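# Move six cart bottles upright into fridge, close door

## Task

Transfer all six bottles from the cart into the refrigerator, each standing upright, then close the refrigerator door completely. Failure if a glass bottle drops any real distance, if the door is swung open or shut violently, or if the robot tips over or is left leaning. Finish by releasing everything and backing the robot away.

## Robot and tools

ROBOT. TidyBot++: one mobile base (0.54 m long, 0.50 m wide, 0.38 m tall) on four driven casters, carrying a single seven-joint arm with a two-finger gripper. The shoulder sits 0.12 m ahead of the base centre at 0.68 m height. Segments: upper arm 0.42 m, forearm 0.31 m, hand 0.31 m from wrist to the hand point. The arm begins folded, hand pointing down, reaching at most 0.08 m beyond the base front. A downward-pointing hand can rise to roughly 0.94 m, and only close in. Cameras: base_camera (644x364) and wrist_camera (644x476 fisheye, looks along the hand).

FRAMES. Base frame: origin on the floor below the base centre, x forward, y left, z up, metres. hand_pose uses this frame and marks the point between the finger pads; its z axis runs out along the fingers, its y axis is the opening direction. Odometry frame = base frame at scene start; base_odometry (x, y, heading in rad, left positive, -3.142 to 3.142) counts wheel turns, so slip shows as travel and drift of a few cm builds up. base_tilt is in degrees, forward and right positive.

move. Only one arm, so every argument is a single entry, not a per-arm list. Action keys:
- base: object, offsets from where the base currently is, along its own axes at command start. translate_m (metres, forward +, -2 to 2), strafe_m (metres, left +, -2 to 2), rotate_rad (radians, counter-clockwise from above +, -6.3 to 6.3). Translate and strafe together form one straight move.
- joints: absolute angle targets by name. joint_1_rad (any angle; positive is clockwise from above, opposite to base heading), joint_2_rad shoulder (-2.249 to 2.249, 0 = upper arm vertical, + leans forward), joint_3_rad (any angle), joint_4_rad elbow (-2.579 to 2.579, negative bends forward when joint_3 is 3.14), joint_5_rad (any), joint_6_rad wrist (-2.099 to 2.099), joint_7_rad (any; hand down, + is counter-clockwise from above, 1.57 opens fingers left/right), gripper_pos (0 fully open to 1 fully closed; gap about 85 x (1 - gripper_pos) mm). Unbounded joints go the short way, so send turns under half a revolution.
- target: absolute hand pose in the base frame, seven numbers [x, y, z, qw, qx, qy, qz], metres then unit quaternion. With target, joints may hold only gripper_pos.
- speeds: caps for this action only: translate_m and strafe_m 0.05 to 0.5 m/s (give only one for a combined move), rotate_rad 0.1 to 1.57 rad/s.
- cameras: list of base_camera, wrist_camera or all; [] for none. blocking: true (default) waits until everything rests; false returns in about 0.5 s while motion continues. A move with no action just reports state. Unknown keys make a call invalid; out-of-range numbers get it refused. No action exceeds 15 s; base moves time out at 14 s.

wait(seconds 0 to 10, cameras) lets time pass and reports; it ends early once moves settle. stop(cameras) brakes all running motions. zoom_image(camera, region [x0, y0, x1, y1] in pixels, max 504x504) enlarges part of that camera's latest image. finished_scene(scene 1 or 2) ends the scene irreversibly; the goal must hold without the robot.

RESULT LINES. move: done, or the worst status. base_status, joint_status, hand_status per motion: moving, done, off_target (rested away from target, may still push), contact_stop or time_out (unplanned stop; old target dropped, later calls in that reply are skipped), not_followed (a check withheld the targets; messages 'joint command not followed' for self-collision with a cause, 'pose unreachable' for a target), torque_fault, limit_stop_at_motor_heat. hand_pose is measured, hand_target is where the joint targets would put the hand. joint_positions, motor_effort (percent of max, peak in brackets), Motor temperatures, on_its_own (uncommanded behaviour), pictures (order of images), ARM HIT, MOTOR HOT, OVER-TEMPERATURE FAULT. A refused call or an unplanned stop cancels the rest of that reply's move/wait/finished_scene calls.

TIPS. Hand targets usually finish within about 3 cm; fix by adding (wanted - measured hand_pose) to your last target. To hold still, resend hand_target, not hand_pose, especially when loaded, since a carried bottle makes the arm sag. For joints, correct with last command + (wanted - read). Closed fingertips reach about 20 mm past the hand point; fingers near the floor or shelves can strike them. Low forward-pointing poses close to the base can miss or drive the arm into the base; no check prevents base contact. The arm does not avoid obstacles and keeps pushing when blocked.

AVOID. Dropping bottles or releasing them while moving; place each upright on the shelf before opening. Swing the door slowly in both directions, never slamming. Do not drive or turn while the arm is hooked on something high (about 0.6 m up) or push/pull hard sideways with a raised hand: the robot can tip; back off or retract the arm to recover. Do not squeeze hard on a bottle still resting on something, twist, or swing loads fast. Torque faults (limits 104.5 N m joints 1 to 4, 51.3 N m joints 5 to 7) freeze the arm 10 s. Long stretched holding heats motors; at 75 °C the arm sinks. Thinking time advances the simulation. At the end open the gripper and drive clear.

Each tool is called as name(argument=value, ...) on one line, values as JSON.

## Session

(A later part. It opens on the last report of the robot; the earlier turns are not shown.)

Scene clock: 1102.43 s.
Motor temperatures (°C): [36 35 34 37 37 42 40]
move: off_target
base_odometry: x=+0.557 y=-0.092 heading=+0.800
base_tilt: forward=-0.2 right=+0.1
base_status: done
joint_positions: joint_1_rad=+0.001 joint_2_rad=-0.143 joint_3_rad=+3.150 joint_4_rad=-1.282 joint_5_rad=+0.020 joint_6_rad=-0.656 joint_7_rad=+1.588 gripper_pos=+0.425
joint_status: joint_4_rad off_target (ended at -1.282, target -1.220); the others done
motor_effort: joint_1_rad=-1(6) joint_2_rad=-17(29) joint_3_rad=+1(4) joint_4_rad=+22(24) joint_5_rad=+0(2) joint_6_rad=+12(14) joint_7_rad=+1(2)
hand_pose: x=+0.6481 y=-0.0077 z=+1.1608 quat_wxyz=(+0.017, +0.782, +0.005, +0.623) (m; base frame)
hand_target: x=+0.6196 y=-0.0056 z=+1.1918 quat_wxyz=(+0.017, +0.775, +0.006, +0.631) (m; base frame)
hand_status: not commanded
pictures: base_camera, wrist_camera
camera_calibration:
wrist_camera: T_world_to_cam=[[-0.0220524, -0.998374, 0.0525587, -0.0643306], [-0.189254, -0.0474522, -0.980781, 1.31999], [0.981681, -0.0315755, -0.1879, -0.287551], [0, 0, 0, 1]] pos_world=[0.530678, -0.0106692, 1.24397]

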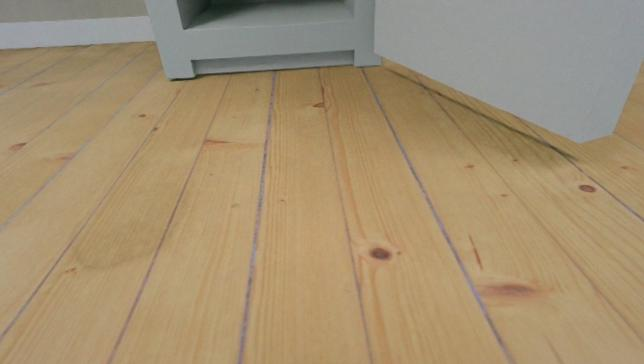

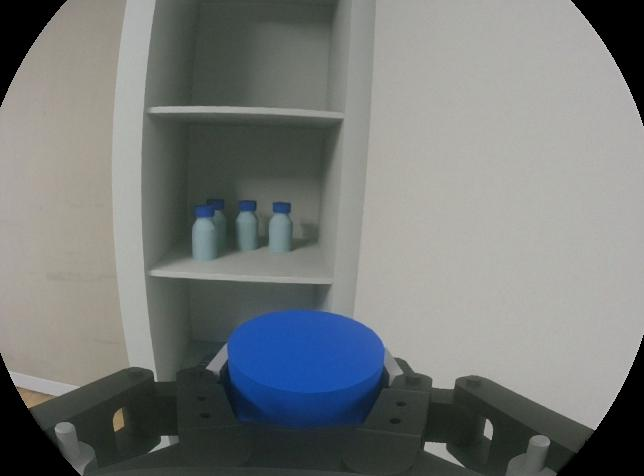

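move(base={"translate_m": 0.706, "strafe_m": 0.028, "rotate_rad": 0.03}, speeds={"translate_m": 0.28}, joints={"joint_1_rad": 0.0, "joint_2_rad": 0.218, "joint_4_rad": -0.827, "joint_6_rad": -0.763}, cameras=["wrist_camera", "base_camera"])

zoom_image(camera="base_camera", region=[0, 0, 504, 364])

Scene clock: 1135.97 s.
Motor temperatures (°C): [36 35 34 37 37 42 40]
move: off_target
base_odometry: x=+1.029 y=+0.434 heading=+0.831
base_tilt: forward=-0.2 right=+0.1
base_status: done
joint_positions: joint_1_rad=-0.001 joint_2_rad=+0.236 joint_3_rad=+3.147 joint_4_rad=-0.895 joint_5_rad=+0.020 joint_6_rad=-0.687 joint_7_rad=+1.588 gripper_pos=+0.425
joint_status: joint_4_rad off_target (ended at -0.895, target -0.827); the others done
motor_effort: joint_1_rad=-1(3) joint_2_rad=-31(35) joint_3_rad=+1(3) joint_4_rad=+22(24) joint_5_rad=+0(2) joint_6_rad=+12(14) joint_7_rad=+1(1)
hand_pose: x=+0.8037 y=-0.0049 z=+1.1487 quat_wxyz=(+0.017, +0.789, +0.008, +0.614) (m; base frame)
hand_target: x=+0.7845 y=-0.0055 z=+1.1773 quat_wxyz=(+0.017, +0.786, +0.007, +0.618) (m; base frame)
hand_status: not commanded
pictures: base_camera, wrist_camera
camera_calibration:
wrist_camera: T_world_to_cam=[[-0.0167795, -0.99834, 0.0551029, -0.0646432], [-0.211654, -0.0503152, -0.976049, 1.35029], [0.977201, -0.0280403, -0.210458, -0.412905], [0, 0, 0, 1]] pos_world=[0.688201, -0.00817367, 1.23461]

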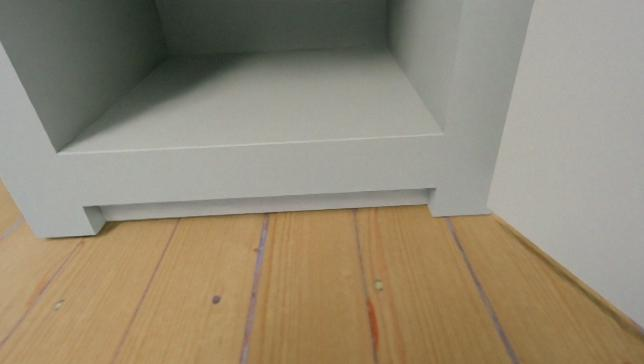

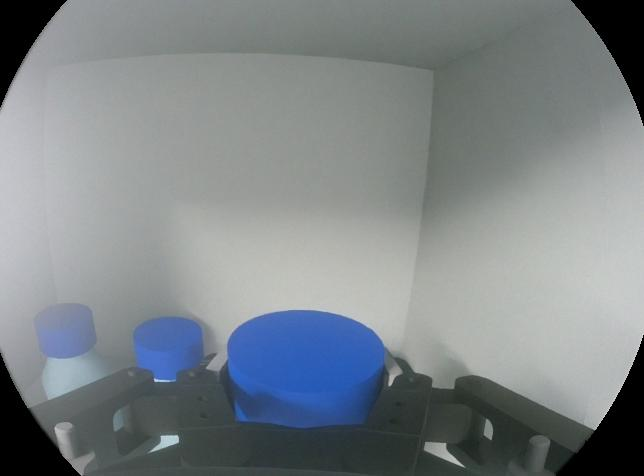

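Scaled by 1.000.

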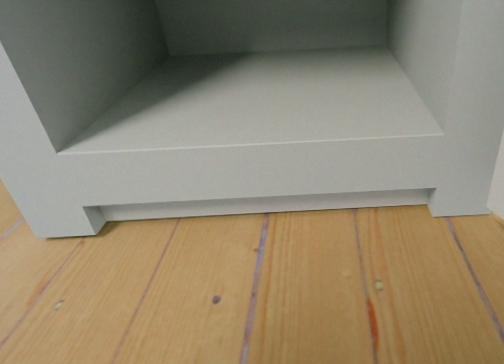

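move(joints={"joint_1_rad": 0.0, "joint_2_rad": 0.14, "joint_4_rad": -1.10, "joint_6_rad": -0.43}, cameras=["wrist_camera"])

move(joints={"joint_1_rad": 0.0, "joint_2_rad": 0.124, "joint_4_rad": -1.17, "joint_6_rad": -0.365}, cameras=[])

move(joints={"joint_1_rad": 0.0, "joint_2_rad": 0.117, "joint_4_rad": -1.197, "joint_6_rad": -0.347}, cameras=["wrist_camera"])

Scene clock: 1153.40 s.
Motor temperatures (°C): [36 35 34 37 37 42 40]
move: off_target
base_odometry: x=+1.029 y=+0.434 heading=+0.831
base_tilt: forward=-0.2 right=+0.1
base_status: not commanded
joint_positions: joint_1_rad=-0.001 joint_2_rad=+0.202 joint_3_rad=+3.147 joint_4_rad=-1.107 joint_5_rad=+0.020 joint_6_rad=-0.544 joint_7_rad=+1.588 gripper_pos=+0.425
joint_status: joint_6_rad off_target (ended at -0.544, target -0.430); the others done
motor_effort: joint_1_rad=+0(1) joint_2_rad=-31(33) joint_3_rad=+1(1) joint_4_rad=+23(24) joint_5_rad=+0(1) joint_6_rad=+13(14) joint_7_rad=+1(2)
hand_pose: x=+0.8062 y=-0.0044 z=+1.0881 quat_wxyz=(+0.016, +0.800, +0.009, +0.600) (m; base frame)
hand_target: x=+0.7848 y=-0.0040 z=+1.1698 quat_wxyz=(+0.017, +0.741, +0.009, +0.671) (m; base frame)
hand_status: not commanded
pictures: wrist_camera
camera_calibration:
wrist_camera: T_world_to_cam=[[-0.0121919, -0.998342, 0.0562514, -0.0656868], [-0.246767, -0.0515116, -0.967705, 1.3109], [0.968998, -0.0256791, -0.245729, -0.383136], [0, 0, 0, 1]] pos_world=[0.693943, -0.00788998, 1.17811]

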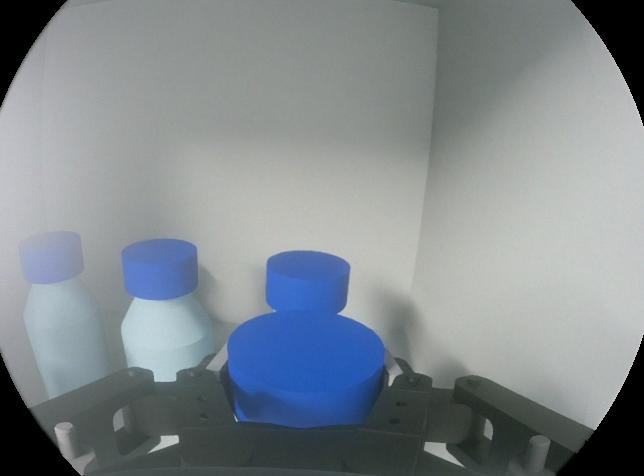

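Scene clock: 1154.47 s.
Motor temperatures (°C): [36 35 34 37 37 42 40]
move: off_target
base_odometry: x=+1.029 y=+0.434 heading=+0.831
base_tilt: forward=-0.1 right=+0.1
base_status: not commanded
joint_positions: joint_1_rad=-0.001 joint_2_rad=+0.186 joint_3_rad=+3.147 joint_4_rad=-1.176 joint_5_rad=+0.020 joint_6_rad=-0.479 joint_7_rad=+1.588 gripper_pos=+0.425
joint_status: joint_6_rad off_target (ended at -0.479, target -0.365); the others done
motor_effort: joint_1_rad=-1(2) joint_2_rad=-31(32) joint_3_rad=+1(2) joint_4_rad=+23(25) joint_5_rad=+0(1) joint_6_rad=+11(14) joint_7_rad=+1(1)
hand_pose: x=+0.8044 y=-0.0041 z=+1.0775 quat_wxyz=(+0.016, +0.796, +0.010, +0.605) (m; base frame)
hand_target: x=+0.7836 y=-0.0037 z=+1.1578 quat_wxyz=(+0.017, +0.738, +0.009, +0.675) (m; base frame)
hand_status: not commanded
pictures: none
No camera images: "cameras" was empty.

Scene clock: 1155.07 s.
Motor temperatures (°C): [36 35 34 37 37 42 40]
move: done
base_odometry: x=+1.029 y=+0.434 heading=+0.831
base_tilt: forward=-0.1 right=+0.1
base_status: not commanded
joint_positions: joint_1_rad=-0.001 joint_2_rad=+0.177 joint_3_rad=+3.147 joint_4_rad=-1.201 joint_5_rad=+0.020 joint_6_rad=-0.457 joint_7_rad=+1.588 gripper_pos=+0.425
joint_status: all done
motor_effort: joint_1_rad=+0(1) joint_2_rad=-30(31) joint_3_rad=+1(1) joint_4_rad=+23(23) joint_5_rad=+1(1) joint_6_rad=+11(13) joint_7_rad=+1(1)
hand_pose: x=+0.8022 y=-0.0040 z=+1.0751 quat_wxyz=(+0.016, +0.794, +0.010, +0.608) (m; base frame)
hand_target: x=+0.7822 y=-0.0036 z=+1.1515 quat_wxyz=(+0.017, +0.738, +0.010, +0.674) (m; base frame)
hand_status: not commanded
pictures: wrist_camera
camera_calibration:
wrist_camera: T_world_to_cam=[[-0.0116101, -0.998343, 0.0563538, -0.0651812], [-0.227708, -0.0522372, -0.972327, 1.28707], [0.97366, -0.024121, -0.226724, -0.406622], [0, 0, 0, 1]] pos_world=[0.688231, -0.00764851, 1.16294]

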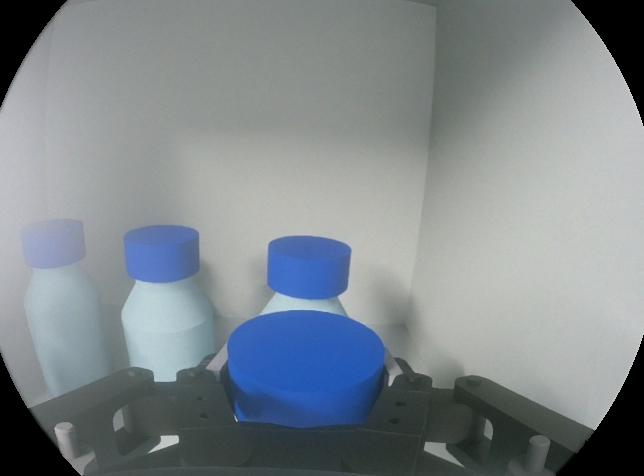

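move(joints={"joint_1_rad": 0.0, "joint_2_rad": 0.111, "joint_4_rad": -1.22, "joint_6_rad": -0.332}, cameras=[])

move(joints={"joint_1_rad": 0.0, "joint_2_rad": 0.105, "joint_4_rad": -1.243, "joint_6_rad": -0.317}, cameras=[])

move(joints={"joint_1_rad": 0.0, "joint_2_rad": 0.099, "joint_4_rad": -1.266, "joint_6_rad": -0.302}, cameras=["wrist_camera"])

Scene clock: 1160.93 s.
Motor temperatures (°C): [36 35 34 37 37 42 40]
move: done
base_odometry: x=+1.029 y=+0.434 heading=+0.831
base_tilt: forward=-0.1 right=+0.1
base_status: not commanded
joint_positions: joint_1_rad=-0.001 joint_2_rad=+0.168 joint_3_rad=+3.147 joint_4_rad=-1.220 joint_5_rad=+0.020 joint_6_rad=-0.437 joint_7_rad=+1.588 gripper_pos=+0.425
joint_status: all done
motor_effort: joint_1_rad=+0(1) joint_2_rad=-29(30) joint_3_rad=+1(2) joint_4_rad=+23(23) joint_5_rad=+0(1) joint_6_rad=+12(12) joint_7_rad=+1(1)
hand_pose: x=+0.7999 y=-0.0039 z=+1.0750 quat_wxyz=(+0.016, +0.791, +0.010, +0.611) (m; base frame)
hand_target: x=+0.7810 y=-0.0036 z=+1.1460 quat_wxyz=(+0.016, +0.739, +0.010, +0.674) (m; base frame)
hand_status: not commanded
pictures: none
No camera images: "cameras" was empty.

Scene clock: 1161.53 s.
Motor temperatures (°C): [36 35 34 37 37 42 40]
move: done
base_odometry: x=+1.029 y=+0.434 heading=+0.831
base_tilt: forward=-0.1 right=+0.1
base_status: not commanded
joint_positions: joint_1_rad=-0.001 joint_2_rad=+0.159 joint_3_rad=+3.147 joint_4_rad=-1.240 joint_5_rad=+0.020 joint_6_rad=-0.418 joint_7_rad=+1.588 gripper_pos=+0.425
joint_status: all done
motor_effort: joint_1_rad=+0(2) joint_2_rad=-28(30) joint_3_rad=+1(1) joint_4_rad=+22(23) joint_5_rad=+0(1) joint_6_rad=+11(12) joint_7_rad=+1(1)
hand_pose: x=+0.7974 y=-0.0038 z=+1.0750 quat_wxyz=(+0.016, +0.789, +0.010, +0.615) (m; base frame)
hand_target: x=+0.7796 y=-0.0035 z=+1.1404 quat_wxyz=(+0.016, +0.740, +0.010, +0.673) (m; base frame)
hand_status: not commanded
pictures: none
No camera images: "cameras" was empty.

Scene clock: 1162.13 s.
Motor temperatures (°C): [36 35 34 37 37 42 40]
move: done
base_odometry: x=+1.029 y=+0.434 heading=+0.831
base_tilt: forward=-0.1 right=+0.1
base_status: not commanded
joint_positions: joint_1_rad=-0.001 joint_2_rad=+0.150 joint_3_rad=+3.147 joint_4_rad=-1.260 joint_5_rad=+0.020 joint_6_rad=-0.399 joint_7_rad=+1.588 gripper_pos=+0.425
joint_status: all done
motor_effort: joint_1_rad=+0(2) joint_2_rad=-28(29) joint_3_rad=+1(1) joint_4_rad=+22(22) joint_5_rad=-1(1) joint_6_rad=+10(12) joint_7_rad=+1(1)
hand_pose: x=+0.7947 y=-0.0037 z=+1.0751 quat_wxyz=(+0.016, +0.786, +0.010, +0.618) (m; base frame)
hand_target: x=+0.7782 y=-0.0034 z=+1.1349 quat_wxyz=(+0.016, +0.740, +0.010, +0.672) (m; base frame)
hand_status: not commanded
pictures: wrist_camera
camera_calibration:
wrist_camera: T_world_to_cam=[[-0.0119586, -0.998347, 0.0562101, -0.0645548], [-0.202061, -0.0526417, -0.977957, 1.27101], [0.9793, -0.0230529, -0.201098, -0.431313], [0, 0, 0, 1]] pos_world=[0.678435, -0.00748309, 1.15988]

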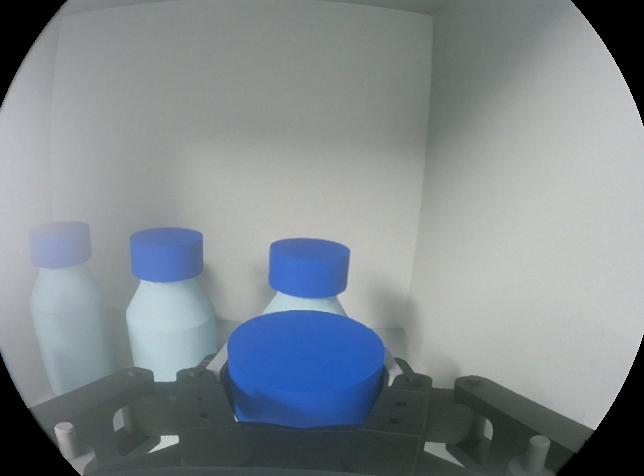

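move(joints={"gripper_pos": 0.36}, cameras=["wrist_camera"])

move(joints={"gripper_pos": 0.2}, cameras=[])

move(base={"translate_m": -0.32}, speeds={"translate_m": 0.3}, cameras=["wrist_camera", "base_camera"])

Scene clock: 1166.93 s.
Motor temperatures (°C): [36 36 34 37 37 42 40]
move: done
base_odometry: x=+1.029 y=+0.434 heading=+0.831
base_tilt: forward=-0.2 right=+0.1
base_status: not commanded
joint_positions: joint_1_rad=-0.001 joint_2_rad=+0.125 joint_3_rad=+3.147 joint_4_rad=-1.260 joint_5_rad=+0.020 joint_6_rad=-0.386 joint_7_rad=+1.588 gripper_pos=+0.360
joint_status: all done
motor_effort: joint_1_rad=-1(2) joint_2_rad=-24(28) joint_3_rad=+1(1) joint_4_rad=+19(22) joint_5_rad=+0(2) joint_6_rad=+9(11) joint_7_rad=+1(1)
hand_pose: x=+0.7857 y=-0.0037 z=+1.0955 quat_wxyz=(+0.016, +0.774, +0.010, +0.633) (m; base frame)
hand_target: x=+0.7782 y=-0.0034 z=+1.1349 quat_wxyz=(+0.016, +0.740, +0.010, +0.672) (m; base frame)
hand_status: not commanded
pictures: wrist_camera
camera_calibration:
wrist_camera: T_world_to_cam=[[-0.0137952, -0.998347, 0.0558013, -0.0638542], [-0.16517, -0.0527648, -0.984853, 1.26769], [0.986169, -0.022803, -0.164169, -0.464253], [0, 0, 0, 1]] pos_world=[0.666334, -0.00744569, 1.17583]

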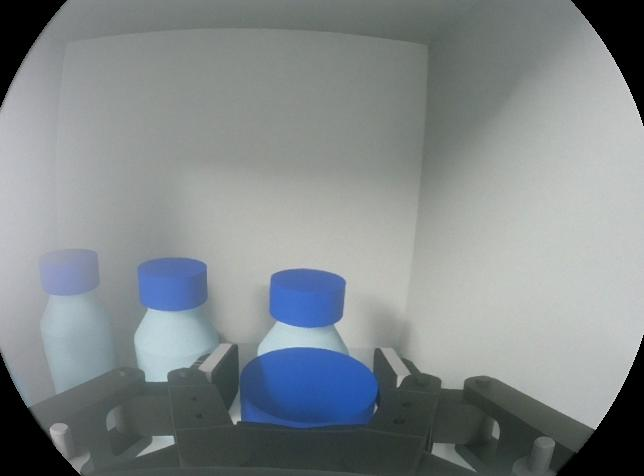

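Scene clock: 1167.53 s.
Motor temperatures (°C): [36 36 34 37 37 42 40]
move: done
base_odometry: x=+1.029 y=+0.434 heading=+0.831
base_tilt: forward=-0.1 right=+0.1
base_status: not commanded
joint_positions: joint_1_rad=-0.001 joint_2_rad=+0.125 joint_3_rad=+3.147 joint_4_rad=-1.260 joint_5_rad=+0.020 joint_6_rad=-0.386 joint_7_rad=+1.588 gripper_pos=+0.200
joint_status: all done
motor_effort: joint_1_rad=+0(1) joint_2_rad=-24(24) joint_3_rad=+1(1) joint_4_rad=+19(19) joint_5_rad=+0(1) joint_6_rad=+8(9) joint_7_rad=+1(1)
hand_pose: x=+0.7857 y=-0.0037 z=+1.0955 quat_wxyz=(+0.016, +0.774, +0.010, +0.633) (m; base frame)
hand_target: x=+0.7782 y=-0.0034 z=+1.1349 quat_wxyz=(+0.016, +0.740, +0.010, +0.672) (m; base frame)
hand_status: not commanded
pictures: none
No camera images: "cameras" was empty.

Scene clock: 1169.47 s.
Motor temperatures (°C): [36 36 34 37 37 42 40]
move: done
base_odometry: x=+0.813 y=+0.198 heading=+0.831
base_tilt: forward=-0.1 right=+0.1
base_status: done
joint_positions: joint_1_rad=-0.001 joint_2_rad=+0.106 joint_3_rad=+3.147 joint_4_rad=-1.260 joint_5_rad=+0.020 joint_6_rad=-0.383 joint_7_rad=+1.588 gripper_pos=+0.200
joint_status: not commanded
motor_effort: joint_1_rad=-1(5) joint_2_rad=-24(29) joint_3_rad=+1(3) joint_4_rad=+19(20) joint_5_rad=+0(1) joint_6_rad=+9(10) joint_7_rad=+1(1)
hand_pose: x=+0.7776 y=-0.0041 z=+1.1092 quat_wxyz=(+0.016, +0.767, +0.010, +0.641) (m; base frame)
hand_target: x=+0.7782 y=-0.0034 z=+1.1349 quat_wxyz=(+0.016, +0.740, +0.010, +0.672) (m; base frame)
hand_status: not commanded
pictures: base_camera, wrist_camera
camera_calibration:
wrist_camera: T_world_to_cam=[[-0.0156123, -0.998337, 0.0554979, -0.063396], [-0.143612, -0.0526902, -0.98823, 1.2668], [0.989511, -0.0233987, -0.14255, -0.480581], [0, 0, 0, 1]] pos_world=[0.656478, -0.00778764, 1.1869]

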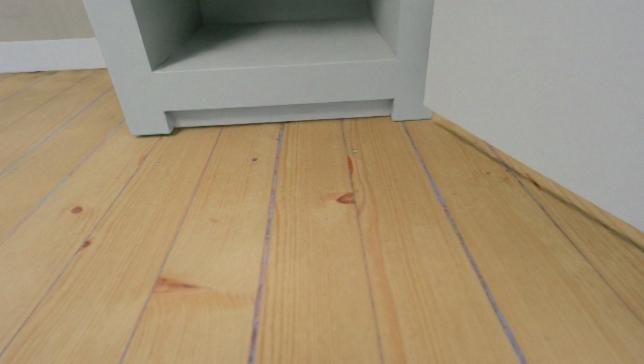

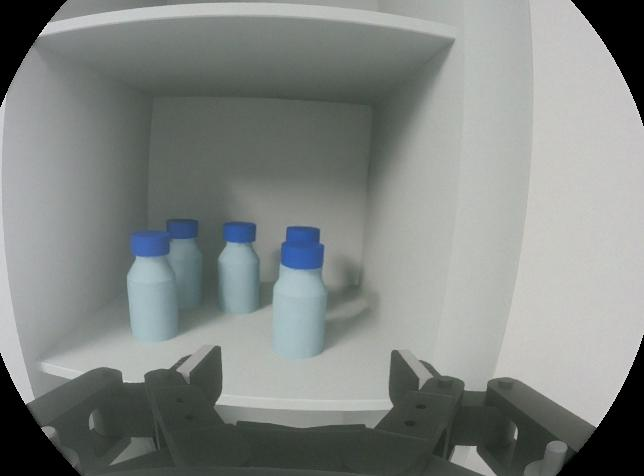

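move(base={"translate_m": -0.504, "strafe_m": -0.008, "rotate_rad": 3.766}, speeds={"translate_m": 0.35, "rotate_rad": 1.2}, joints={"joint_1_rad": 0.0, "joint_2_rad": -0.50, "joint_4_rad": -1.53, "joint_6_rad": -0.95}, cameras=["wrist_camera", "base_camera"])

zoom_image(camera="wrist_camera", region=[240, 240, 360, 360])

Scene clock: 1199.23 s.
Motor temperatures (°C): [36 35 34 37 37 42 40]
move: done
base_odometry: x=+0.479 y=-0.180 heading=-1.687
base_tilt: forward=-0.2 right=+0.1
base_status: done
joint_positions: joint_1_rad=+0.002 joint_2_rad=-0.485 joint_3_rad=+3.147 joint_4_rad=-1.509 joint_5_rad=+0.020 joint_6_rad=-0.855 joint_7_rad=+1.588 gripper_pos=+0.200
joint_status: all done
motor_effort: joint_1_rad=-1(4) joint_2_rad=-2(29) joint_3_rad=+1(4) joint_4_rad=+17(21) joint_5_rad=+0(2) joint_6_rad=+8(10) joint_7_rad=+1(1)
hand_pose: x=+0.4878 y=-0.0069 z=+1.1232 quat_wxyz=(+0.016, +0.807, +0.005, +0.590) (m; base frame)
hand_target: x=+0.4724 y=-0.0061 z=+1.0891 quat_wxyz=(+0.015, +0.836, +0.005, +0.549) (m; base frame)
hand_status: not commanded
pictures: base_camera, wrist_camera
camera_calibration:
wrist_camera: T_world_to_cam=[[-0.0187689, -0.998548, 0.0504984, -0.0643049], [-0.270943, -0.0435377, -0.96161, 1.27117], [0.962412, -0.0317305, -0.269732, -0.0358747], [0, 0, 0, 1]] pos_world=[0.377735, -0.0100058, 1.21594]

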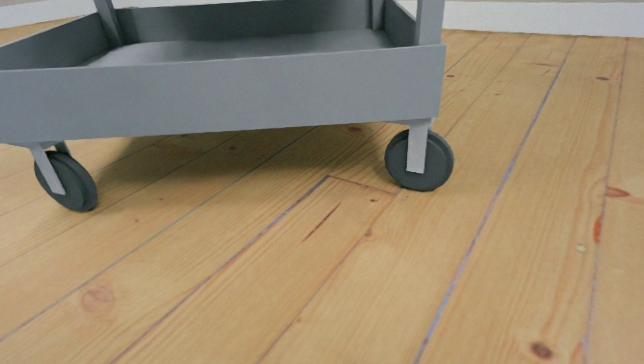

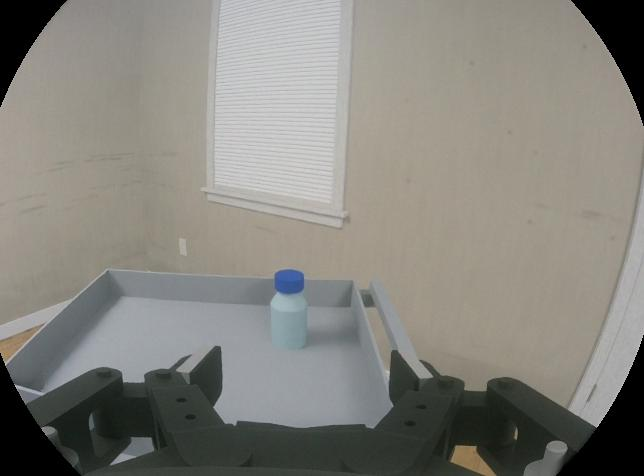

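Scaled by 4.200.

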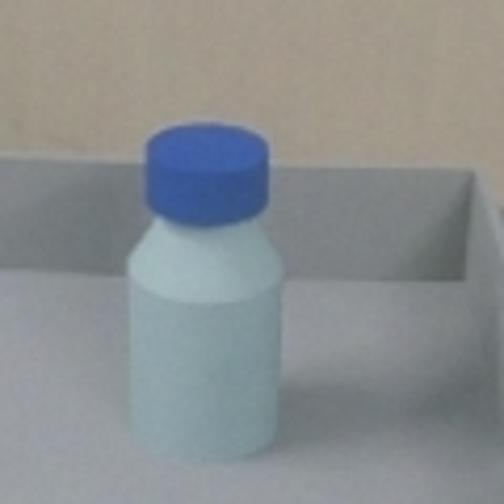

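move(base={"translate_m": 0.135, "strafe_m": 0.0165}, speeds={"translate_m": 0.2}, joints={"joint_1_rad": 0.0, "joint_2_rad": 0.205, "joint_4_rad": -1.70, "joint_6_rad": 0.125, "gripper_pos": 0.2}, cameras=["wrist_camera"])

Scene clock: 1206.53 s.
Motor temperatures (°C): [36 35 34 37 37 42 40]
move: done
base_odometry: x=+0.480 y=-0.316 heading=-1.686
base_tilt: forward=-0.1 right=+0.1
base_status: done
joint_positions: joint_1_rad=+0.002 joint_2_rad=+0.175 joint_3_rad=+3.147 joint_4_rad=-1.677 joint_5_rad=+0.020 joint_6_rad=+0.036 joint_7_rad=+1.588 gripper_pos=+0.200
joint_status: all done
motor_effort: joint_1_rad=-1(1) joint_2_rad=-25(26) joint_3_rad=+1(2) joint_4_rad=+18(20) joint_5_rad=-1(1) joint_6_rad=+8(10) joint_7_rad=+0(1)
hand_pose: x=+0.7963 y=-0.0031 z=+0.9330 quat_wxyz=(+0.014, +0.788, +0.012, +0.615) (m; base frame)
hand_target: x=+0.8062 y=-0.0009 z=+0.9260 quat_wxyz=(+0.013, +0.777, +0.014, +0.629) (m; base frame)
hand_status: not commanded
pictures: wrist_camera
camera_calibration:
wrist_camera: T_world_to_cam=[[-0.00572429, -0.998427, 0.0557754, -0.0604608], [-0.209633, -0.0533388, -0.976324, 1.13689], [0.977763, -0.0172811, -0.208998, -0.452871], [0, 0, 0, 1]] pos_world=[0.680785, -0.0075513, 1.0187]

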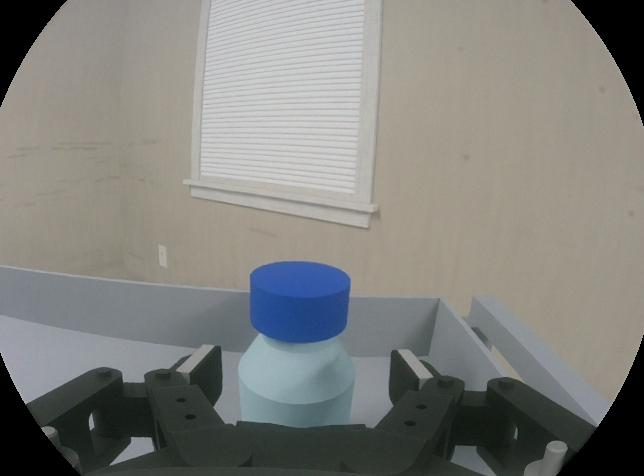

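move(base={"translate_m": 0.045, "strafe_m": 0.004}, speeds={"translate_m": 0.1}, cameras=["wrist_camera"])

Scene clock: 1212.83 s.
Motor temperatures (°C): [36 35 34 37 37 42 40]
move: done
base_odometry: x=+0.479 y=-0.361 heading=-1.686
base_tilt: forward=-0.1 right=+0.1
base_status: done
joint_positions: joint_1_rad=+0.002 joint_2_rad=+0.180 joint_3_rad=+3.147 joint_4_rad=-1.679 joint_5_rad=+0.020 joint_6_rad=+0.040 joint_7_rad=+1.588 gripper_pos=+0.200
joint_status: not commanded
motor_effort: joint_1_rad=-1(1) joint_2_rad=-25(27) joint_3_rad=+1(2) joint_4_rad=+18(19) joint_5_rad=+0(1) joint_6_rad=+8(9) joint_7_rad=+1(1)
hand_pose: x=+0.7976 y=-0.0031 z=+0.9297 quat_wxyz=(+0.014, +0.789, +0.012, +0.614) (m; base frame)
hand_target: x=+0.8062 y=-0.0009 z=+0.9260 quat_wxyz=(+0.013, +0.777, +0.014, +0.629) (m; base frame)
hand_status: not commanded
pictures: wrist_camera
camera_calibration:
wrist_camera: T_world_to_cam=[[-0.00548907, -0.998428, 0.0557757, -0.0604417], [-0.21252, -0.0533376, -0.9757, 1.13571], [0.977141, -0.0172091, -0.211893, -0.451546], [0, 0, 0, 1]] pos_world=[0.682255, -0.00754111, 1.01581]

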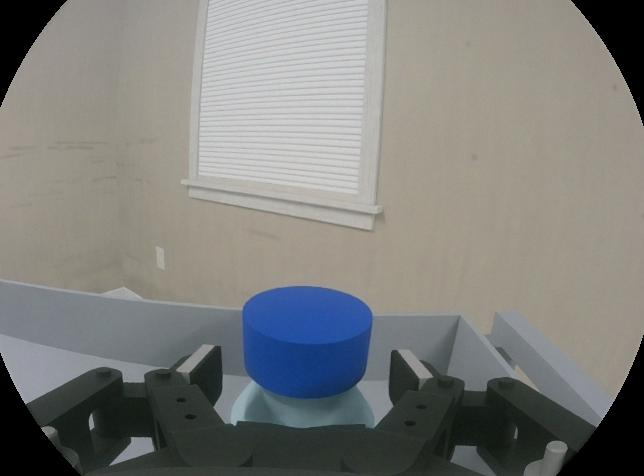

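move(base={"translate_m": 0.028}, speeds={"translate_m": 0.08}, cameras=["wrist_camera"])

move(joints={"gripper_pos": 0.35}, cameras=["wrist_camera"])

Scene clock: 1217.83 s.
Motor temperatures (°C): [36 35 34 37 37 42 40]
move: done
base_odometry: x=+0.476 y=-0.389 heading=-1.686
base_tilt: forward=-0.2 right=+0.1
base_status: done
joint_positions: joint_1_rad=+0.002 joint_2_rad=+0.183 joint_3_rad=+3.147 joint_4_rad=-1.680 joint_5_rad=+0.020 joint_6_rad=+0.041 joint_7_rad=+1.588 gripper_pos=+0.200
joint_status: not commanded
motor_effort: joint_1_rad=-1(1) joint_2_rad=-25(27) joint_3_rad=+1(1) joint_4_rad=+18(19) joint_5_rad=+0(1) joint_6_rad=+8(9) joint_7_rad=+1(1)
hand_pose: x=+0.7981 y=-0.0031 z=+0.9280 quat_wxyz=(+0.014, +0.790, +0.012, +0.613) (m; base frame)
hand_target: x=+0.8062 y=-0.0009 z=+0.9260 quat_wxyz=(+0.013, +0.777, +0.014, +0.629) (m; base frame)
hand_status: not commanded
pictures: wrist_camera
camera_calibration:
wrist_camera: T_world_to_cam=[[-0.00535294, -0.998429, 0.05578, -0.0604527], [-0.214676, -0.0533329, -0.975228, 1.13544], [0.976671, -0.0171949, -0.214053, -0.450061], [0, 0, 0, 1]] pos_world=[0.68299, -0.00754018, 1.01435]

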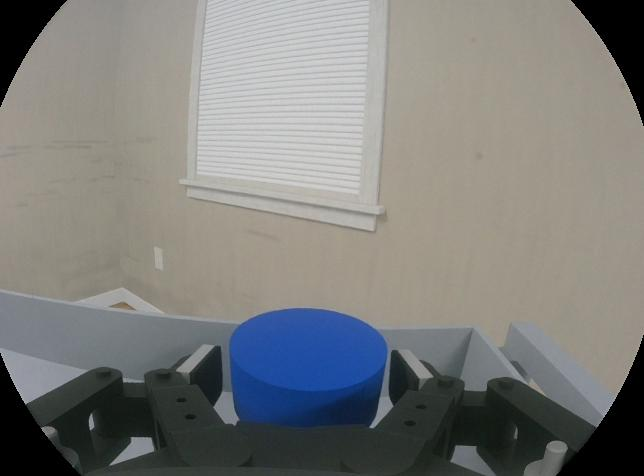

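Scene clock: 1218.40 s.
Motor temperatures (°C): [36 35 34 37 37 42 40]
move: done
base_odometry: x=+0.476 y=-0.389 heading=-1.686
base_tilt: forward=-0.2 right=+0.0
base_status: not commanded
joint_positions: joint_1_rad=+0.002 joint_2_rad=+0.183 joint_3_rad=+3.147 joint_4_rad=-1.680 joint_5_rad=+0.020 joint_6_rad=+0.041 joint_7_rad=+1.588 gripper_pos=+0.350
joint_status: all done
motor_effort: joint_1_rad=+0(1) joint_2_rad=-25(26) joint_3_rad=+1(1) joint_4_rad=+18(19) joint_5_rad=+0(1) joint_6_rad=+9(9) joint_7_rad=+1(1)
hand_pose: x=+0.7981 y=-0.0031 z=+0.9280 quat_wxyz=(+0.014, +0.790, +0.012, +0.613) (m; base frame)
hand_target: x=+0.8062 y=-0.0009 z=+0.9260 quat_wxyz=(+0.013, +0.777, +0.014, +0.629) (m; base frame)
hand_status: not commanded
pictures: wrist_camera
camera_calibration:
wrist_camera: T_world_to_cam=[[-0.00535294, -0.998429, 0.05578, -0.0604527], [-0.214676, -0.0533329, -0.975228, 1.13544], [0.976671, -0.0171949, -0.214053, -0.450061], [0, 0, 0, 1]] pos_world=[0.68299, -0.00754018, 1.01435]

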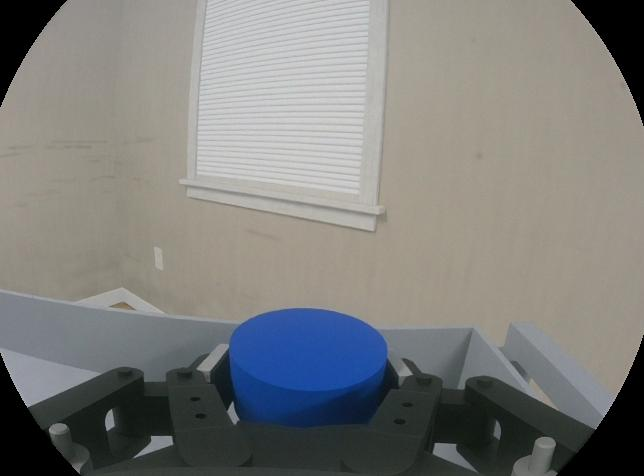

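Same geometry as before. Grip and lift.

move(joints={"gripper_pos": 0.57}, cameras=[])

move(joints={"joint_1_rad": 0.0, "joint_2_rad": 0.20, "joint_4_rad": -1.598, "joint_6_rad": -0.076, "gripper_pos": 0.64}, cameras=[])

move(joints={"joint_1_rad": 0.0, "joint_2_rad": 0.20, "joint_4_rad": -1.508, "joint_6_rad": -0.166}, cameras=[])

move(joints={"joint_1_rad": 0.0, "joint_2_rad": 0.20, "joint_4_rad": -1.25, "joint_6_rad": -0.31}, cameras=["wrist_camera"])

Scene clock: 1226.67 s.
Motor temperatures (°C): [36 35 34 37 37 42 40]
move: off_target
base_odometry: x=+0.476 y=-0.389 heading=-1.686
base_tilt: forward=-0.2 right=+0.1
base_status: not commanded
joint_positions: joint_1_rad=+0.002 joint_2_rad=+0.183 joint_3_rad=+3.147 joint_4_rad=-1.680 joint_5_rad=+0.020 joint_6_rad=+0.042 joint_7_rad=+1.588 gripper_pos=+0.427
joint_status: gripper_pos off_target (ended at +0.427, target +0.570)
motor_effort: joint_1_rad=+0(1) joint_2_rad=-24(25) joint_3_rad=+1(2) joint_4_rad=+19(19) joint_5_rad=+0(1) joint_6_rad=+8(9) joint_7_rad=+1(2)
hand_pose: x=+0.7982 y=-0.0031 z=+0.9283 quat_wxyz=(+0.014, +0.790, +0.012, +0.613) (m; base frame)
hand_target: x=+0.8062 y=-0.0009 z=+0.9260 quat_wxyz=(+0.013, +0.777, +0.014, +0.629) (m; base frame)
hand_status: not commanded
pictures: none
No camera images: "cameras" was empty.

Scene clock: 1227.60 s.
Motor temperatures (°C): [36 35 34 37 37 42 40]
move: off_target
base_odometry: x=+0.476 y=-0.389 heading=-1.686
base_tilt: forward=-0.1 right=+0.0
base_status: not commanded
joint_positions: joint_1_rad=+0.002 joint_2_rad=+0.183 joint_3_rad=+3.147 joint_4_rad=-1.647 joint_5_rad=+0.020 joint_6_rad=-0.020 joint_7_rad=+1.588 gripper_pos=+0.427
joint_status: gripper_pos off_target (ended at +0.427, target +0.640); the others done
motor_effort: joint_1_rad=+0(1) joint_2_rad=-28(28) joint_3_rad=+1(1) joint_4_rad=+20(21) joint_5_rad=+0(1) joint_6_rad=+10(11) joint_7_rad=+1(1)
hand_pose: x=+0.7986 y=-0.0035 z=+0.9291 quat_wxyz=(+0.014, +0.799, +0.012, +0.602) (m; base frame)
hand_target: x=+0.8060 y=-0.0021 z=+0.9304 quat_wxyz=(+0.013, +0.806, +0.013, +0.592) (m; base frame)
hand_status: not commanded
pictures: none
No camera images: "cameras" was empty.

Scene clock: 1228.50 s.
Motor temperatures (°C): [36 35 34 37 37 42 40]
move: off_target
base_odometry: x=+0.476 y=-0.389 heading=-1.686
base_tilt: forward=-0.2 right=+0.1
base_status: not commanded
joint_positions: joint_1_rad=+0.002 joint_2_rad=+0.192 joint_3_rad=+3.147 joint_4_rad=-1.572 joint_5_rad=+0.020 joint_6_rad=-0.091 joint_7_rad=+1.588 gripper_pos=+0.427
joint_status: joint_4_rad off_target (ended at -1.572, target -1.508); the others done
motor_effort: joint_1_rad=+0(2) joint_2_rad=-30(31) joint_3_rad=+1(1) joint_4_rad=+22(23) joint_5_rad=+0(1) joint_6_rad=+12(12) joint_7_rad=+1(1)
hand_pose: x=+0.8065 y=-0.0039 z=+0.9468 quat_wxyz=(+0.015, +0.800, +0.012, +0.599) (m; base frame)
hand_target: x=+0.8111 y=-0.0027 z=+0.9582 quat_wxyz=(+0.014, +0.806, +0.012, +0.592) (m; base frame)
hand_status: not commanded
pictures: none
No camera images: "cameras" was empty.

Scene clock: 1230.00 s.
Motor temperatures (°C): [36 35 34 37 37 42 40]
move: off_target
base_odometry: x=+0.476 y=-0.389 heading=-1.686
base_tilt: forward=-0.2 right=+0.1
base_status: not commanded
joint_positions: joint_1_rad=+0.002 joint_2_rad=+0.194 joint_3_rad=+3.147 joint_4_rad=-1.313 joint_5_rad=+0.020 joint_6_rad=-0.229 joint_7_rad=+1.588 gripper_pos=+0.427
joint_status: joint_4_rad off_target (ended at -1.313, target -1.250); the others done
motor_effort: joint_1_rad=+0(1) joint_2_rad=-31(32) joint_3_rad=+1(2) joint_4_rad=+23(25) joint_5_rad=+0(1) joint_6_rad=+13(13) joint_7_rad=+1(1)
hand_pose: x=+0.8210 y=-0.0047 z=+1.0635 quat_wxyz=(+0.016, +0.763, +0.010, +0.646) (m; base frame)
hand_target: x=+0.8204 y=-0.0035 z=+1.0735 quat_wxyz=(+0.016, +0.771, +0.011, +0.637) (m; base frame)
hand_status: not commanded
pictures: wrist_camera
camera_calibration:
wrist_camera: T_world_to_cam=[[-0.0153373, -0.998303, 0.0561774, -0.0617708], [-0.131089, -0.0536914, -0.989916, 1.21938], [0.991252, -0.0225469, -0.130043, -0.544762], [0, 0, 0, 1]] pos_world=[0.698896, -0.00847833, 1.13971]

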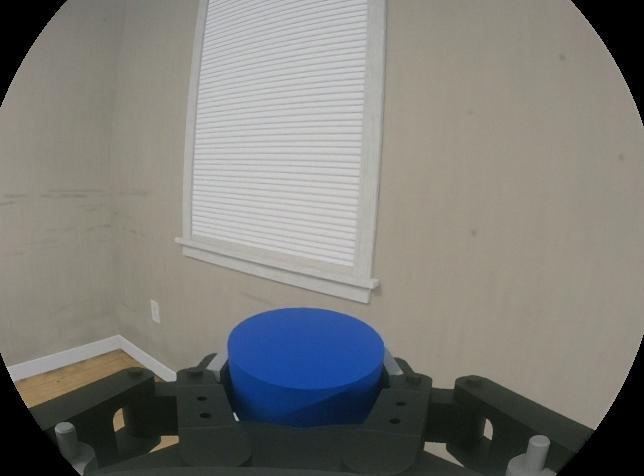

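move(base={"translate_m": -0.3}, speeds={"translate_m": 0.3}, joints={"joint_1_rad": 0.0, "joint_2_rad": 0.03, "joint_4_rad": -1.24, "joint_6_rad": -0.50}, cameras=["wrist_camera"])

move(base={"translate_m": -0.067, "strafe_m": -0.038, "rotate_rad": 2.53}, speeds={"translate_m": 0.35, "rotate_rad": 0.9}, joints={"joint_1_rad": 0.0, "joint_2_rad": -0.18, "joint_4_rad": -1.22, "joint_6_rad": -0.735}, cameras=["wrist_camera", "base_camera"])

zoom_image(camera="base_camera", region=[180, 30, 300, 120])

zoom_image(camera="base_camera", region=[360, 30, 480, 120])

Scene clock: 1245.13 s.
Motor temperatures (°C): [36 35 34 37 37 42 40]
move: done
base_odometry: x=+0.510 y=-0.091 heading=-1.686
base_tilt: forward=-0.2 right=+0.1
base_status: done
joint_positions: joint_1_rad=+0.002 joint_2_rad=+0.070 joint_3_rad=+3.147 joint_4_rad=-1.297 joint_5_rad=+0.020 joint_6_rad=-0.423 joint_7_rad=+1.588 gripper_pos=+0.427
joint_status: all done
motor_effort: joint_1_rad=+0(4) joint_2_rad=-26(36) joint_3_rad=+1(2) joint_4_rad=+23(25) joint_5_rad=+1(1) joint_6_rad=+11(14) joint_7_rad=+0(1)
hand_pose: x=+0.7601 y=-0.0059 z=+1.0975 quat_wxyz=(+0.017, +0.780, +0.009, +0.625) (m; base frame)
hand_target: x=+0.7370 y=-0.0045 z=+1.1340 quat_wxyz=(+0.016, +0.774, +0.009, +0.633) (m; base frame)
hand_status: not commanded
pictures: wrist_camera
camera_calibration:
wrist_camera: T_world_to_cam=[[-0.016634, -0.99832, 0.0555031, -0.0640969], [-0.184103, -0.0515036, -0.981557, 1.27609], [0.982766, -0.0265455, -0.182937, -0.415559], [0, 0, 0, 1]] pos_world=[0.642263, -0.0092972, 1.18009]

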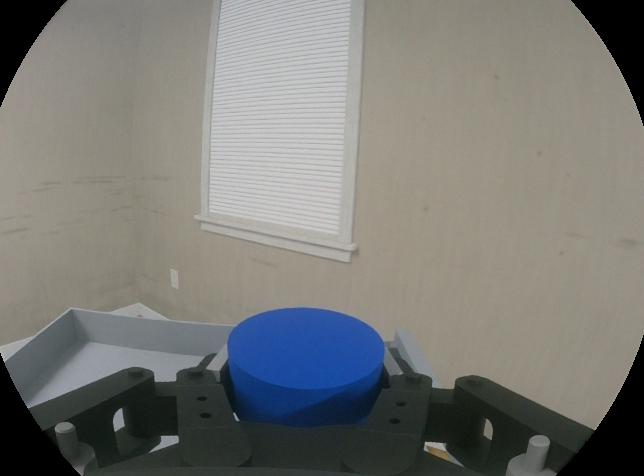

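Scene clock: 1248.80 s.
Motor temperatures (°C): [36 35 34 37 37 42 40]
move: done
base_odometry: x=+0.480 y=-0.020 heading=+0.844
base_tilt: forward=-0.1 right=+0.1
base_status: done
joint_positions: joint_1_rad=-0.001 joint_2_rad=-0.161 joint_3_rad=+3.146 joint_4_rad=-1.269 joint_5_rad=+0.020 joint_6_rad=-0.655 joint_7_rad=+1.588 gripper_pos=+0.427
joint_status: all done
motor_effort: joint_1_rad=-1(4) joint_2_rad=-17(31) joint_3_rad=+1(4) joint_4_rad=+21(25) joint_5_rad=+0(2) joint_6_rad=+12(13) joint_7_rad=+1(1)
hand_pose: x=+0.6382 y=-0.0049 z=+1.1784 quat_wxyz=(+0.016, +0.771, +0.007, +0.636) (m; base frame)
hand_target: x=+0.6196 y=-0.0056 z=+1.1918 quat_wxyz=(+0.017, +0.775, +0.006, +0.631) (m; base frame)
hand_status: not commanded
pictures: base_camera, wrist_camera
camera_calibration:
wrist_camera: T_world_to_cam=[[-0.0188639, -0.998443, 0.0525021, -0.0646278], [-0.156973, -0.0489027, -0.986391, 1.32152], [0.987423, -0.0268486, -0.155806, -0.315896], [0, 0, 0, 1]] pos_world=[0.518146, -0.00838269, 1.25771]

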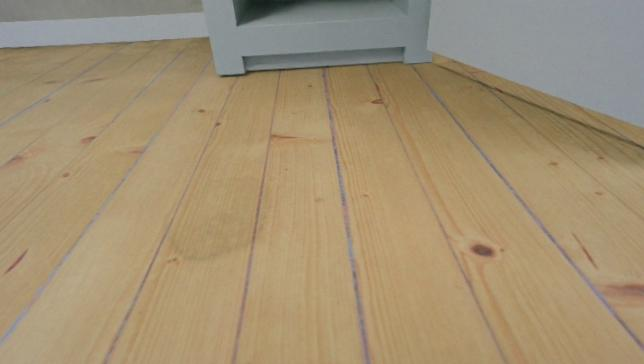

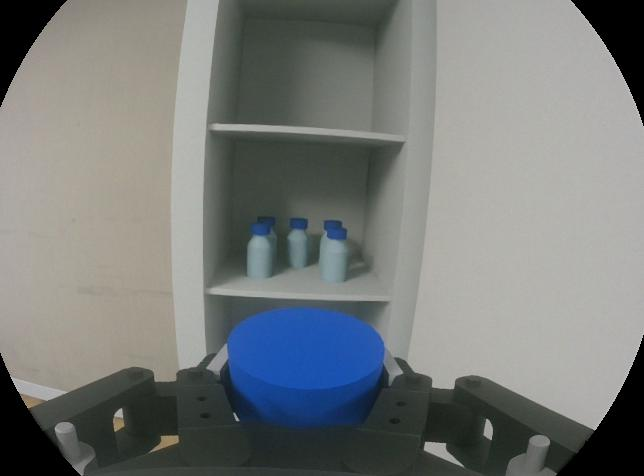

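Scaled by 4.200.

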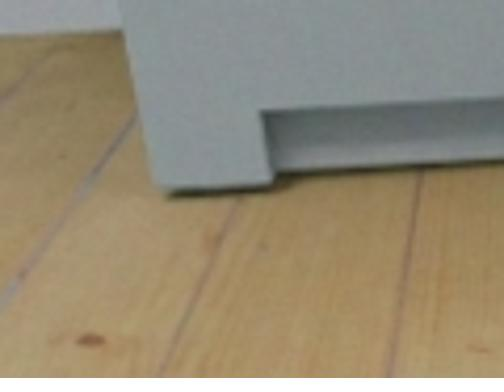

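Scaled by 4.200.

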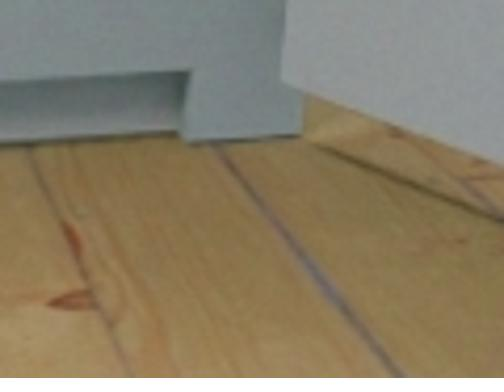

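move(base={"translate_m": 0.38, "strafe_m": 0.0, "rotate_rad": 0.004}, speeds={"translate_m": 0.3}, joints={"joint_1_rad": 0.0, "joint_2_rad": 0.218, "joint_4_rad": -0.827, "joint_6_rad": -0.763}, cameras=["wrist_camera", "base_camera"])

zoom_image(camera="wrist_camera", region=[130, 120, 480, 340])

zoom_image(camera="base_camera", region=[110, 80, 270, 200])

zoom_image(camera="base_camera", region=[370, 80, 530, 200])

Scene clock: 1277.80 s.
Motor temperatures (°C): [36 35 34 37 37 42 40]
move: off_target
base_odometry: x=+0.733 y=+0.264 heading=+0.849
base_tilt: forward=-0.1 right=+0.0
base_status: done
joint_positions: joint_1_rad=-0.001 joint_2_rad=+0.231 joint_3_rad=+3.146 joint_4_rad=-0.894 joint_5_rad=+0.020 joint_6_rad=-0.686 joint_7_rad=+1.588 gripper_pos=+0.427
joint_status: joint_4_rad off_target (ended at -0.894, target -0.827); the others done
motor_effort: joint_1_rad=+0(2) joint_2_rad=-30(36) joint_3_rad=+1(3) joint_4_rad=+21(24) joint_5_rad=+0(1) joint_6_rad=+12(14) joint_7_rad=+1(1)
hand_pose: x=+0.8013 y=-0.0048 z=+1.1531 quat_wxyz=(+0.017, +0.786, +0.008, +0.617) (m; base frame)
hand_target: x=+0.7845 y=-0.0055 z=+1.1773 quat_wxyz=(+0.017, +0.786, +0.007, +0.618) (m; base frame)
hand_status: not commanded
pictures: base_camera, wrist_camera
camera_calibration:
wrist_camera: T_world_to_cam=[[-0.0167666, -0.998356, 0.0548062, -0.0644117], [-0.20437, -0.0502348, -0.977604, 1.35004], [0.97875, -0.0275918, -0.203192, -0.419237], [0, 0, 0, 1]] pos_world=[0.685155, -0.00805445, 1.23815]

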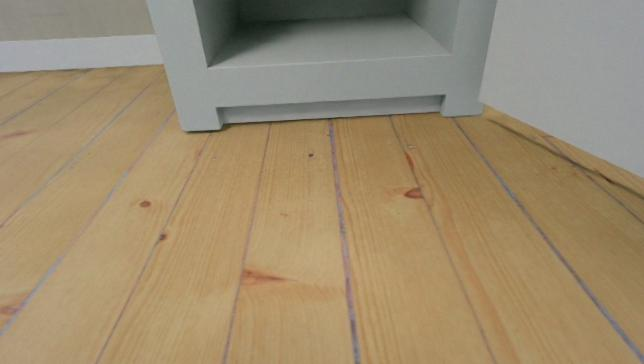

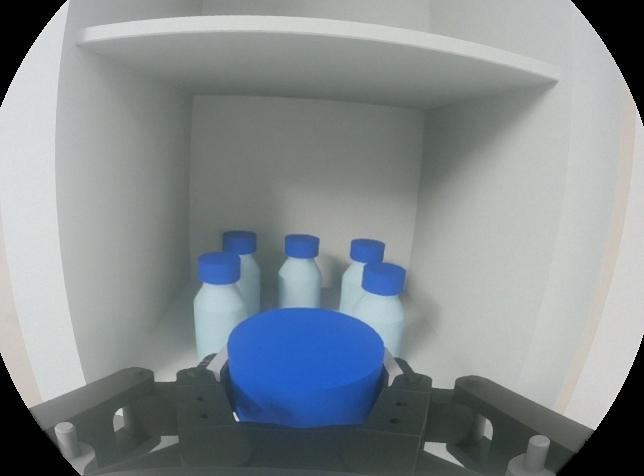

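Scaled by 1.440.

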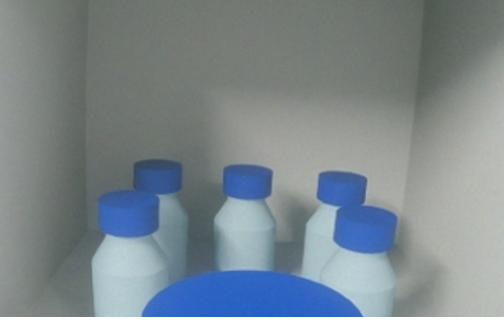

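Scaled by 3.150.

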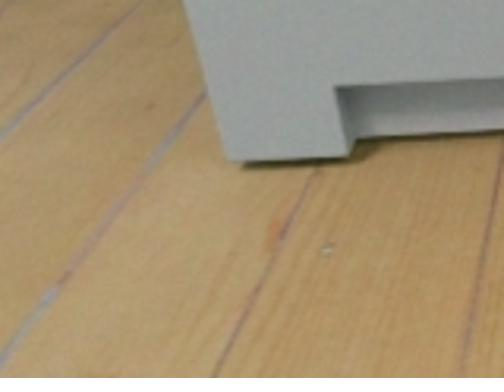

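Scaled by 3.150.

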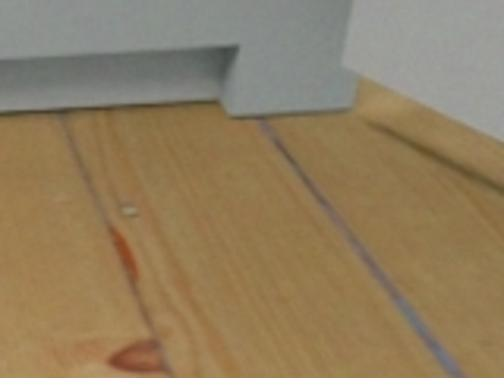

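move(base={"translate_m": 0.316, "strafe_m": -0.002}, speeds={"translate_m": 0.2}, cameras=["wrist_camera", "base_camera"])

move(joints={"joint_1_rad": 0.0, "joint_2_rad": 0.14, "joint_4_rad": -1.10, "joint_6_rad": -0.43}, cameras=["wrist_camera"])

Scene clock: 1297.47 s.
Motor temperatures (°C): [36 35 34 37 37 42 40]
move: done
base_odometry: x=+0.943 y=+0.500 heading=+0.850
base_tilt: forward=-0.1 right=+0.1
base_status: done
joint_positions: joint_1_rad=-0.001 joint_2_rad=+0.234 joint_3_rad=+3.146 joint_4_rad=-0.890 joint_5_rad=+0.020 joint_6_rad=-0.687 joint_7_rad=+1.588 gripper_pos=+0.427
joint_status: not commanded
motor_effort: joint_1_rad=+0(1) joint_2_rad=-31(35) joint_3_rad=+2(2) joint_4_rad=+21(23) joint_5_rad=+0(1) joint_6_rad=+13(13) joint_7_rad=+1(1)
hand_pose: x=+0.8024 y=-0.0048 z=+1.1528 quat_wxyz=(+0.017, +0.787, +0.008, +0.617) (m; base frame)
hand_target: x=+0.7845 y=-0.0055 z=+1.1773 quat_wxyz=(+0.017, +0.786, +0.007, +0.618) (m; base frame)
hand_status: not commanded
pictures: base_camera, wrist_camera
camera_calibration:
wrist_camera: T_world_to_cam=[[-0.016748, -0.998356, 0.0548181, -0.0644061], [-0.20514, -0.0502284, -0.977443, 1.35037], [0.978589, -0.0276156, -0.203962, -0.419381], [0, 0, 0, 1]] pos_world=[0.68634, -0.00805442, 1.23791]

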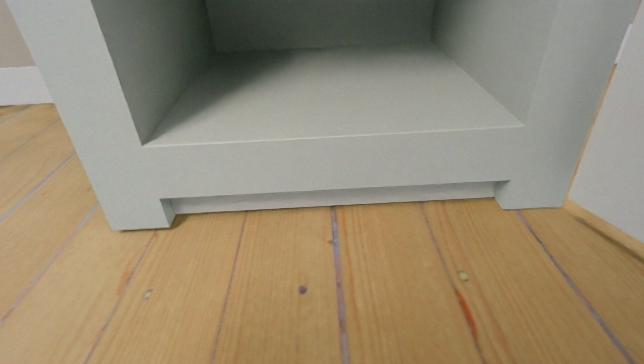

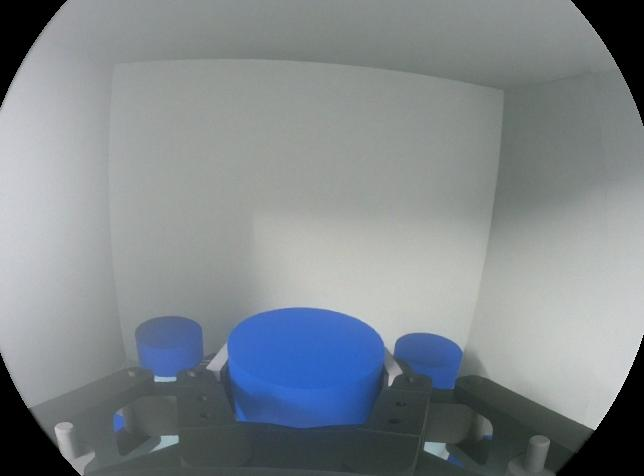

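Scene clock: 1299.13 s.
Motor temperatures (°C): [36 35 34 37 37 42 40]
move: done
base_odometry: x=+0.943 y=+0.500 heading=+0.850
base_tilt: forward=-0.1 right=+0.1
base_status: not commanded
joint_positions: joint_1_rad=-0.001 joint_2_rad=+0.200 joint_3_rad=+3.146 joint_4_rad=-1.105 joint_5_rad=+0.020 joint_6_rad=-0.542 joint_7_rad=+1.588 gripper_pos=+0.427
joint_status: all done
motor_effort: joint_1_rad=+0(1) joint_2_rad=-30(32) joint_3_rad=+0(1) joint_4_rad=+23(24) joint_5_rad=+0(1) joint_6_rad=+13(14) joint_7_rad=+1(1)
hand_pose: x=+0.8053 y=-0.0042 z=+1.0921 quat_wxyz=(+0.016, +0.798, +0.009, +0.603) (m; base frame)
hand_target: x=+0.7848 y=-0.0040 z=+1.1697 quat_wxyz=(+0.017, +0.741, +0.009, +0.671) (m; base frame)
hand_status: not commanded
pictures: wrist_camera
camera_calibration:
wrist_camera: T_world_to_cam=[[-0.0121665, -0.998355, 0.0560255, -0.0654828], [-0.239552, -0.0514879, -0.969517, 1.31074], [0.970807, -0.0252167, -0.238532, -0.390541], [0, 0, 0, 1]] pos_world=[0.692335, -0.00773575, 1.1813]

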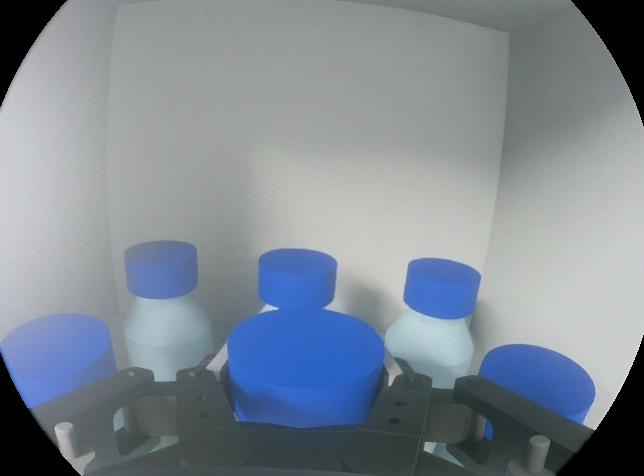

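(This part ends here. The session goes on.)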